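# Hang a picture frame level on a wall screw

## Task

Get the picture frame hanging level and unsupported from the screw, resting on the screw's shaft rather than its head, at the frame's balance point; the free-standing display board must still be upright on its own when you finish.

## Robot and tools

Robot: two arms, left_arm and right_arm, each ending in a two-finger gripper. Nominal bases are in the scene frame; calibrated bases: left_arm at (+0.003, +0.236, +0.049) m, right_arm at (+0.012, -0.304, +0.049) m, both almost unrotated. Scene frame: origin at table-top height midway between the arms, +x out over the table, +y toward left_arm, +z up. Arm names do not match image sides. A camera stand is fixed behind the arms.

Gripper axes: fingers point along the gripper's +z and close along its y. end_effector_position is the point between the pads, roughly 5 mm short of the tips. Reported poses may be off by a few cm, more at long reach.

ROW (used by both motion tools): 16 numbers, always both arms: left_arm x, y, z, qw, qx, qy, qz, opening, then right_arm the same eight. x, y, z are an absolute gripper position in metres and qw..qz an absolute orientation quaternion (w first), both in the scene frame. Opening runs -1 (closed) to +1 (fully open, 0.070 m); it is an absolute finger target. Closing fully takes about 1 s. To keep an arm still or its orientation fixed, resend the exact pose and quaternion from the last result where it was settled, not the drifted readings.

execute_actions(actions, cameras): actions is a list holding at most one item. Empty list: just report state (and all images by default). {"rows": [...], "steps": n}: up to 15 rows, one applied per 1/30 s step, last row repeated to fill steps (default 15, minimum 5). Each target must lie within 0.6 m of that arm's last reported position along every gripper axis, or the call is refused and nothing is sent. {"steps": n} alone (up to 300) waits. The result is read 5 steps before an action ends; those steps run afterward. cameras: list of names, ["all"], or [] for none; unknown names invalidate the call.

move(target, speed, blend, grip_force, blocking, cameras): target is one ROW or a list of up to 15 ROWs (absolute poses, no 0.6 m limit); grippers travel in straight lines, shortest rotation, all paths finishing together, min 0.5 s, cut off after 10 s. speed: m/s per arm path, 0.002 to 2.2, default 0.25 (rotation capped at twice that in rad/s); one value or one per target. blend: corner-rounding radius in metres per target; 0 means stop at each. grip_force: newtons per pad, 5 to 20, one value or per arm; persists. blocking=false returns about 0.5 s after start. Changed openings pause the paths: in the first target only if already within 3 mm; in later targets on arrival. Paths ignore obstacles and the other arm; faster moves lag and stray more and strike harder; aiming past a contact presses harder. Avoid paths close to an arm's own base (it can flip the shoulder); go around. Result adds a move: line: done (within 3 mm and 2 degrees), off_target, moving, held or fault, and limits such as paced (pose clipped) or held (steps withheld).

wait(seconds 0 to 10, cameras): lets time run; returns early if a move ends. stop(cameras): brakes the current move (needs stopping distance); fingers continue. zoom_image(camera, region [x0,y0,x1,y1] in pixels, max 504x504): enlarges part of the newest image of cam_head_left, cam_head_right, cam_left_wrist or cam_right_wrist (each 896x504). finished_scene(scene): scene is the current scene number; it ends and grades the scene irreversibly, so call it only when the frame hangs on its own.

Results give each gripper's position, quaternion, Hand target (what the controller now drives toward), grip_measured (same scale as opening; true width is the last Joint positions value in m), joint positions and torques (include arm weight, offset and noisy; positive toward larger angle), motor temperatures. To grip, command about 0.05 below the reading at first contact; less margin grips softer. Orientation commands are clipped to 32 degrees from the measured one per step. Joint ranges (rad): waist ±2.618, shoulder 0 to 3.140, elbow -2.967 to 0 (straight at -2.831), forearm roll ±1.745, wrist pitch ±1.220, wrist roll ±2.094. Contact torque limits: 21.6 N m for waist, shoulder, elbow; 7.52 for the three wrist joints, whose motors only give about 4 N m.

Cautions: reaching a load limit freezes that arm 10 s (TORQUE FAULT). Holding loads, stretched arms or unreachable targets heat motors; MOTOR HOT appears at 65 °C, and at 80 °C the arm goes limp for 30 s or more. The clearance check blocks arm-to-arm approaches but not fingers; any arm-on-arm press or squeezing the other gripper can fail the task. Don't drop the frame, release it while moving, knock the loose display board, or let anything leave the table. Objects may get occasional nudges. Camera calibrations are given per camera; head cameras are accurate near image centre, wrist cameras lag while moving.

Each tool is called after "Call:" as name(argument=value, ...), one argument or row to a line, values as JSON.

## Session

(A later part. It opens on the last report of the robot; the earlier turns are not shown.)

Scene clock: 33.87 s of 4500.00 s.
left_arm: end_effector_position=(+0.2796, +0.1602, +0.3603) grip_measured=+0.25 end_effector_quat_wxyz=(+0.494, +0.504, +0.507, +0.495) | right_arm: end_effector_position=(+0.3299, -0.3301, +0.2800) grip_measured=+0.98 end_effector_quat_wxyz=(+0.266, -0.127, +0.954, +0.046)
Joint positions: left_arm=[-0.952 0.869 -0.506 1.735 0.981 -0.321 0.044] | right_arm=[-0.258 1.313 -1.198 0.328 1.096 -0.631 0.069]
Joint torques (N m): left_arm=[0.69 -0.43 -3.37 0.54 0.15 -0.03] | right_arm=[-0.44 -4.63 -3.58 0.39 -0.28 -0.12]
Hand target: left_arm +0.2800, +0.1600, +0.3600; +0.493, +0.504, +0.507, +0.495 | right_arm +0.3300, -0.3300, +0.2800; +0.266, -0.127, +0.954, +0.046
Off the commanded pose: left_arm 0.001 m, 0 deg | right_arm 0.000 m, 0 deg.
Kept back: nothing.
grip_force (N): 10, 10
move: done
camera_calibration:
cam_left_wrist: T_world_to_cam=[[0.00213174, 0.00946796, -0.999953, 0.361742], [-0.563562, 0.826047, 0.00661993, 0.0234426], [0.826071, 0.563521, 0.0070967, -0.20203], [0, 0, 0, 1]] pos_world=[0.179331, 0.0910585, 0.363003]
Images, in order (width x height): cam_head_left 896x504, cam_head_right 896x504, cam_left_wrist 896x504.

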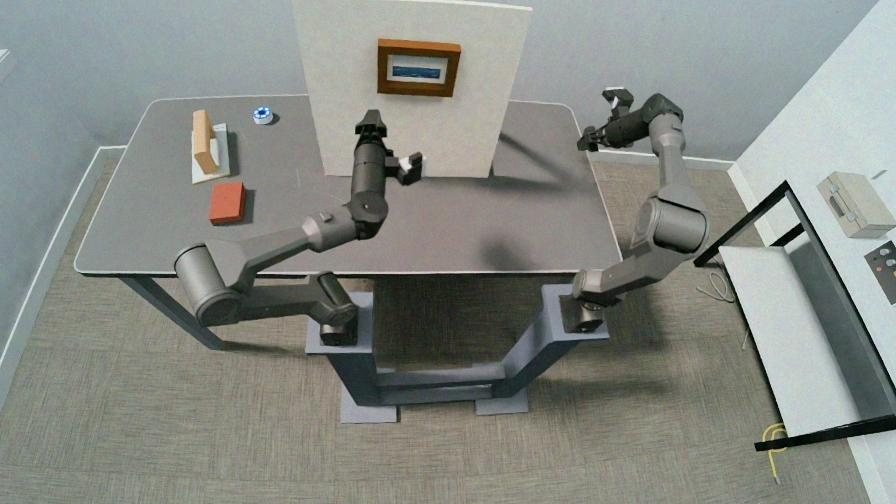

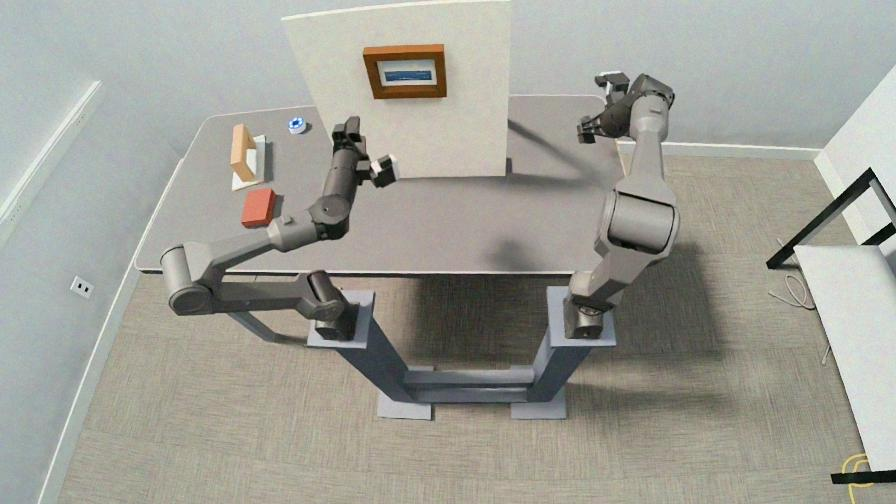

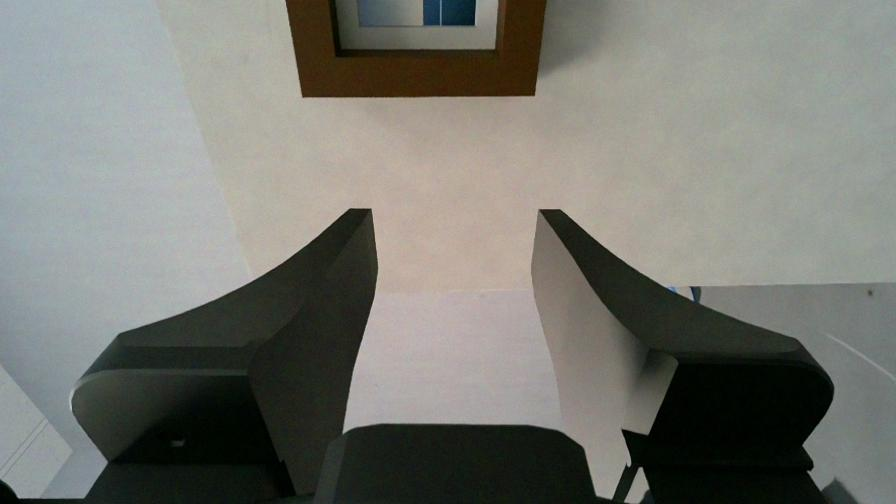

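Call:
move(
  target=[
    [0.36,0.074,0.4275,0.493,0.504,0.507,0.495,0.1,0.33,-0.33,0.28,0.266,-0.127,0.954,0.046,0.98],
    [0.4203,0.074,0.4272,0.493,0.504,0.507,0.495,0.1,0.33,-0.33,0.28,0.266,-0.127,0.954,0.046,0.98],
    [0.4203,0.074,0.4272,0.493,0.504,0.507,0.495,-0.55,0.33,-0.33,0.28,0.266,-0.127,0.954,0.046,0.98],
  ],
  blend=[0.015,0.0,0.0],
  speed=[0.35,0.12,0.05],
  cameras=["cam_left_wrist"],
)

Scene clock: 38.93 s of 4500.00 s.
left_arm: end_effector_position=(+0.4206, +0.0741, +0.4271) grip_measured=-0.46 end_effector_quat_wxyz=(+0.492, +0.505, +0.509, +0.494) | right_arm: end_effector_position=(+0.3299, -0.3301, +0.2800) grip_measured=+0.98 end_effector_quat_wxyz=(+0.266, -0.127, +0.954, +0.046)
Joint positions: left_arm=[-0.693 1.45 -1.183 1.738 0.717 -0.245 0.019] | right_arm=[-0.258 1.313 -1.198 0.328 1.096 -0.631 0.069]
Joint torques (N m): left_arm=[-0.81 -6.26 -2.48 0.39 0.33 -0.07] | right_arm=[-0.47 -4.59 -3.61 0.38 -0.29 -0.12]
Hand target: left_arm +0.4203, +0.0740, +0.4273; +0.492, +0.505, +0.509, +0.494 | right_arm +0.3300, -0.3300, +0.2800; +0.266, -0.127, +0.954, +0.046
Off the commanded pose: left_arm 0.000 m, 0 deg | right_arm 0.000 m, 0 deg.
joint read past its limit (left arm) — joint 4 (forearm roll), upper limit.
joint sent to its limit (left arm) — joint 4 (forearm roll), upper limit.
Kept back: nothing.
grip_force (N): 10, 10
move: done
camera_calibration:
cam_left_wrist: T_world_to_cam=[[-0.00434185, 0.00993986, -0.999941, 0.431721], [-0.565656, 0.824573, 0.0106528, 0.172801], [0.82463, 0.565669, 0.00204237, -0.26789], [0, 0, 0, 1]] pos_world=[0.320531, 0.00475904, 0.430402]
Images, in order (width x height): cam_left_wrist 896x504.

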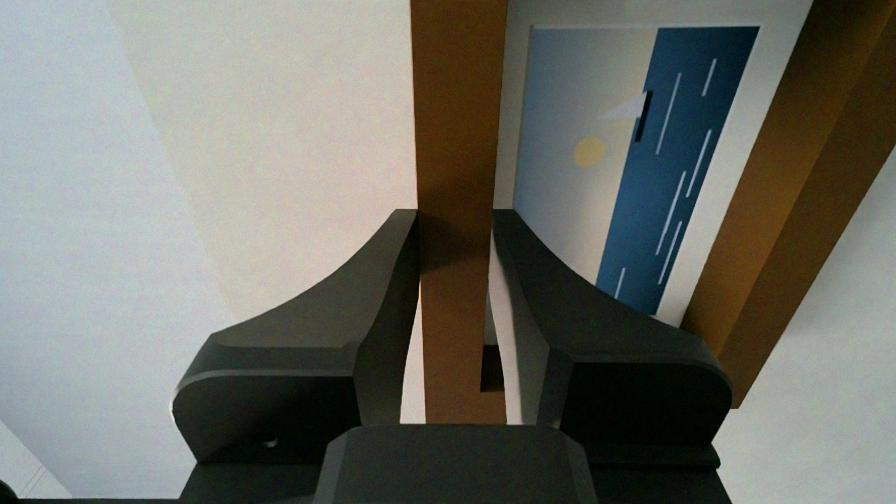

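Call:
move(
  target=[
    [0.4203,0.0740,0.4325,0.493,0.504,0.507,0.495,-0.55,0.33,-0.33,0.28,0.266,-0.127,0.954,0.046,0.98],
    [0.4200,0.0753,0.4325,0.4974,0.4997,0.5113,0.4906,-0.55,0.33,-0.33,0.28,0.266,-0.127,0.954,0.046,0.98],
    [0.4200,0.0753,0.4265,0.4974,0.4997,0.5113,0.4906,-0.55,0.33,-0.33,0.28,0.266,-0.127,0.954,0.046,0.98],
  ],
  speed=[0.04,0.03,0.025],
  blend=[0.001,0.001,0],
)

Scene clock: 40.33 s of 4500.00 s.
left_arm: end_effector_position=(+0.4198, +0.0755, +0.4287) grip_measured=-0.46 end_effector_quat_wxyz=(+0.498, +0.500, +0.513, +0.490) | right_arm: end_effector_position=(+0.3299, -0.3301, +0.2800) grip_measured=+0.98 end_effector_quat_wxyz=(+0.266, -0.127, +0.954, +0.046)
Joint positions: left_arm=[-0.69 1.444 -1.181 1.739 0.712 -0.263 0.019] | right_arm=[-0.258 1.313 -1.198 0.328 1.096 -0.631 0.069]
Joint torques (N m): left_arm=[0.3 -4.95 -0.67 0.83 0.76 -0.23] | right_arm=[-0.45 -4.6 -3.61 0.38 -0.3 -0.12]
Hand target: left_arm +0.4200, +0.0753, +0.4266; +0.496, +0.501, +0.513, +0.490 | right_arm +0.3300, -0.3300, +0.2800; +0.266, -0.127, +0.954, +0.046
Off the commanded pose: left_arm 0.002 m, 0 deg | right_arm 0.000 m, 0 deg.
joint sent to its limit (left arm) — joint 4 (forearm roll), upper limit.
Kept back: nothing.
grip_force (N): 10, 10
move: done

Call:
move(
  target=[
    [0.4200,0.0750,0.4280,0.4974,0.4997,0.5113,0.4906,-0.55,0.33,-0.33,0.28,0.266,-0.127,0.954,0.046,0.98],
    [0.4200,0.0750,0.4280,0.4974,0.4997,0.5113,0.4906,-0.36,0.33,-0.33,0.28,0.266,-0.127,0.954,0.046,0.98],
    [0.4200,0.0750,0.4285,0.493,0.504,0.507,0.495,-0.1,0.33,-0.33,0.28,0.266,-0.127,0.954,0.046,0.98],
  ],
  speed=0.03,
  cameras=["cam_left_wrist"],
)

Call:
zoom_image(
  camera="cam_left_wrist",
  region=[380, 0, 540, 200],
)

Call:
zoom_image(
  camera="cam_left_wrist",
  region=[380, 230, 540, 430],
)

Scene clock: 43.13 s of 4500.00 s.
left_arm: end_effector_position=(+0.4201, +0.0749, +0.4281) grip_measured=-0.10 end_effector_quat_wxyz=(+0.492, +0.505, +0.508, +0.495) | right_arm: end_effector_position=(+0.3299, -0.3301, +0.2800) grip_measured=+0.98 end_effector_quat_wxyz=(+0.266, -0.127, +0.954, +0.046)
Joint positions: left_arm=[-0.69 1.447 -1.181 1.739 0.713 -0.242 0.031] | right_arm=[-0.258 1.313 -1.198 0.328 1.096 -0.631 0.069]
Joint torques (N m): left_arm=[-0.73 -6.46 -3.72 0.37 0.38 -0.19] | right_arm=[-0.42 -4.62 -3.6 0.39 -0.3 -0.11]
Hand target: left_arm +0.4200, +0.0750, +0.4286; +0.492, +0.505, +0.508, +0.495 | right_arm +0.3300, -0.3300, +0.2800; +0.266, -0.127, +0.954, +0.046
Off the commanded pose: left_arm 0.000 m, 0 deg | right_arm 0.000 m, 0 deg.
joint sent to its limit (left arm) — joint 4 (forearm roll), upper limit.
Kept back: nothing.
grip_force (N): 10, 10
move: done
camera_calibration:
cam_left_wrist: T_world_to_cam=[[-0.00292983, 0.0117845, -0.999926, 0.431943], [-0.564429, 0.825403, 0.0113815, 0.171058], [0.825477, 0.56442, 0.00423324, -0.269197], [0, 0, 0, 1]] pos_world=[0.320032, 0.00565832, 0.431104]
Images, in order (width x height): cam_left_wrist 896x504.

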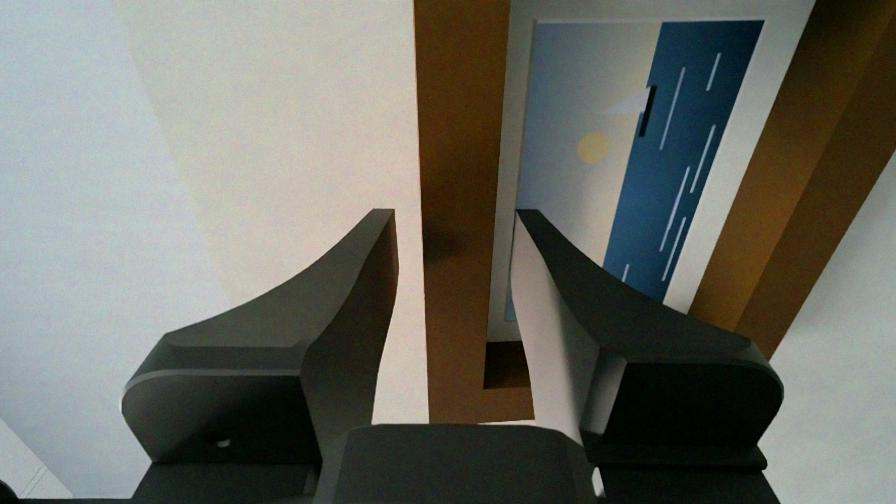

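Scaled by 2.520 from the camera's 896x504 image, which has a finer 1280x720 frame.

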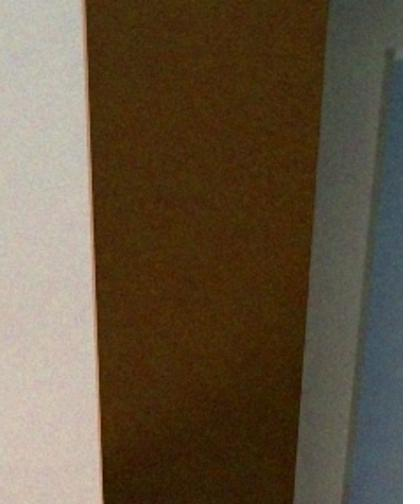

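Scaled by 2.520 from the camera's 896x504 image, which has a finer 1280x720 frame.

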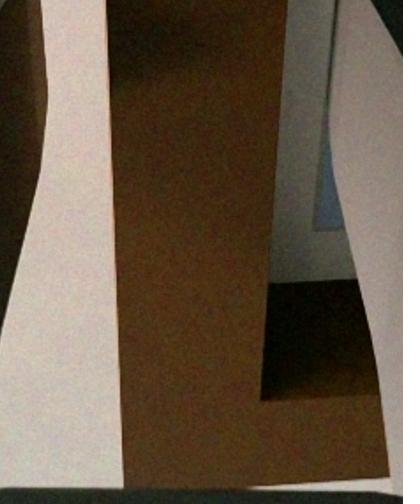

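Call:
move(
  target=[
    [0.4200,0.0750,0.4285,0.493,0.504,0.507,0.495,0.25,0.33,-0.33,0.28,0.266,-0.127,0.954,0.046,0.98],
    [0.36,0.077,0.4285,0.493,0.504,0.507,0.495,0.25,0.33,-0.33,0.28,0.266,-0.127,0.954,0.046,0.98],
    [0.28,0.16,0.36,0.493,0.504,0.507,0.495,0.25,0.33,-0.33,0.28,0.266,-0.127,0.954,0.046,0.98],
  ],
  blend=[0.0,0.02,0.0],
  speed=[0.05,0.15,0.35],
  cameras=["cam_left_wrist","cam_head_left"],
)

Call:
zoom_image(
  camera="cam_head_left",
  region=[360, 0, 480, 110],
)

Call:
zoom_image(
  camera="cam_left_wrist",
  region=[280, 0, 560, 110],
)

Scene clock: 45.60 s of 4500.00 s.
left_arm: end_effector_position=(+0.2796, +0.1601, +0.3606) grip_measured=+0.25 end_effector_quat_wxyz=(+0.494, +0.503, +0.507, +0.495) | right_arm: end_effector_position=(+0.3299, -0.3301, +0.2800) grip_measured=+0.98 end_effector_quat_wxyz=(+0.266, -0.127, +0.954, +0.046)
Joint positions: left_arm=[-0.952 0.869 -0.507 1.735 0.981 -0.321 0.044] | right_arm=[-0.258 1.313 -1.198 0.328 1.096 -0.631 0.069]
Joint torques (N m): left_arm=[0.6 -0.32 -3.77 0.49 0.1 -0.02] | right_arm=[-0.44 -4.65 -3.61 0.39 -0.3 -0.13]
Hand target: left_arm +0.2800, +0.1600, +0.3600; +0.493, +0.504, +0.507, +0.495 | right_arm +0.3300, -0.3300, +0.2800; +0.266, -0.127, +0.954, +0.046
Off the commanded pose: left_arm 0.001 m, 0 deg | right_arm 0.000 m, 0 deg.
Kept back: nothing.
grip_force (N): 10, 10
move: done
camera_calibration:
cam_left_wrist: T_world_to_cam=[[0.00270642, 0.0086489, -0.999959, 0.362015], [-0.56357, 0.826049, 0.0056194, 0.0238053], [0.826064, 0.563532, 0.0071099, -0.202037], [0, 0, 0, 1]] pos_world=[0.179331, 0.0910587, 0.363303]
Images, in order (width x height): cam_head_left 896x504, cam_left_wrist 896x504.

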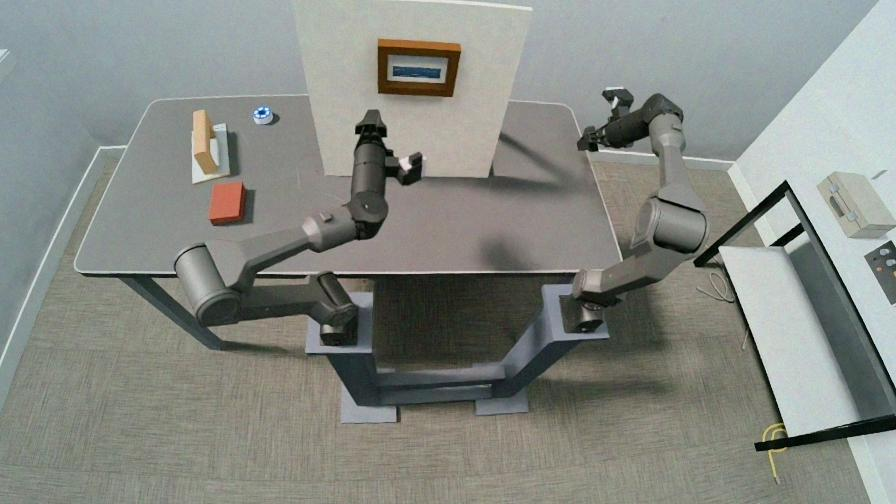

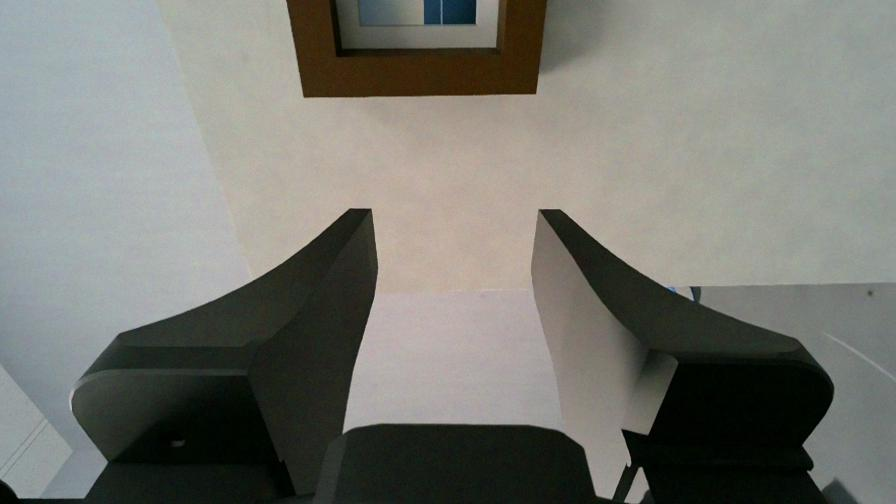

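Scaled by 4.200 from the camera's 896x504 image, which has a finer 1280x720 frame.

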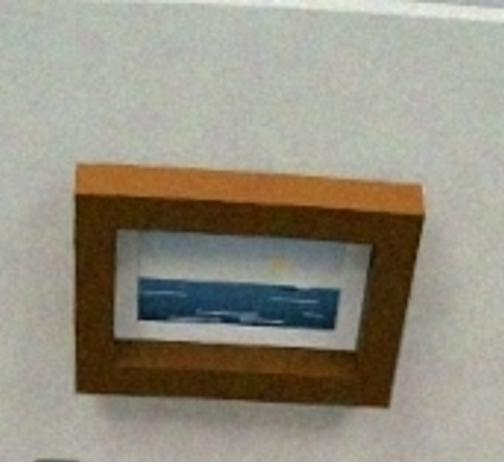

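Scaled by 1.800 from the camera's 896x504 image, which has a finer 1280x720 frame.

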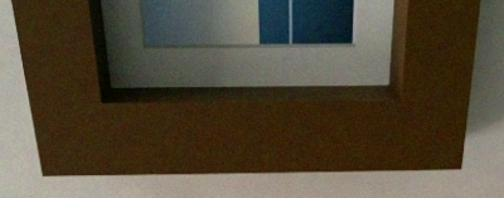

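Call:
finished_scene(
  scene=2,
)

The scene is finished: the task was done.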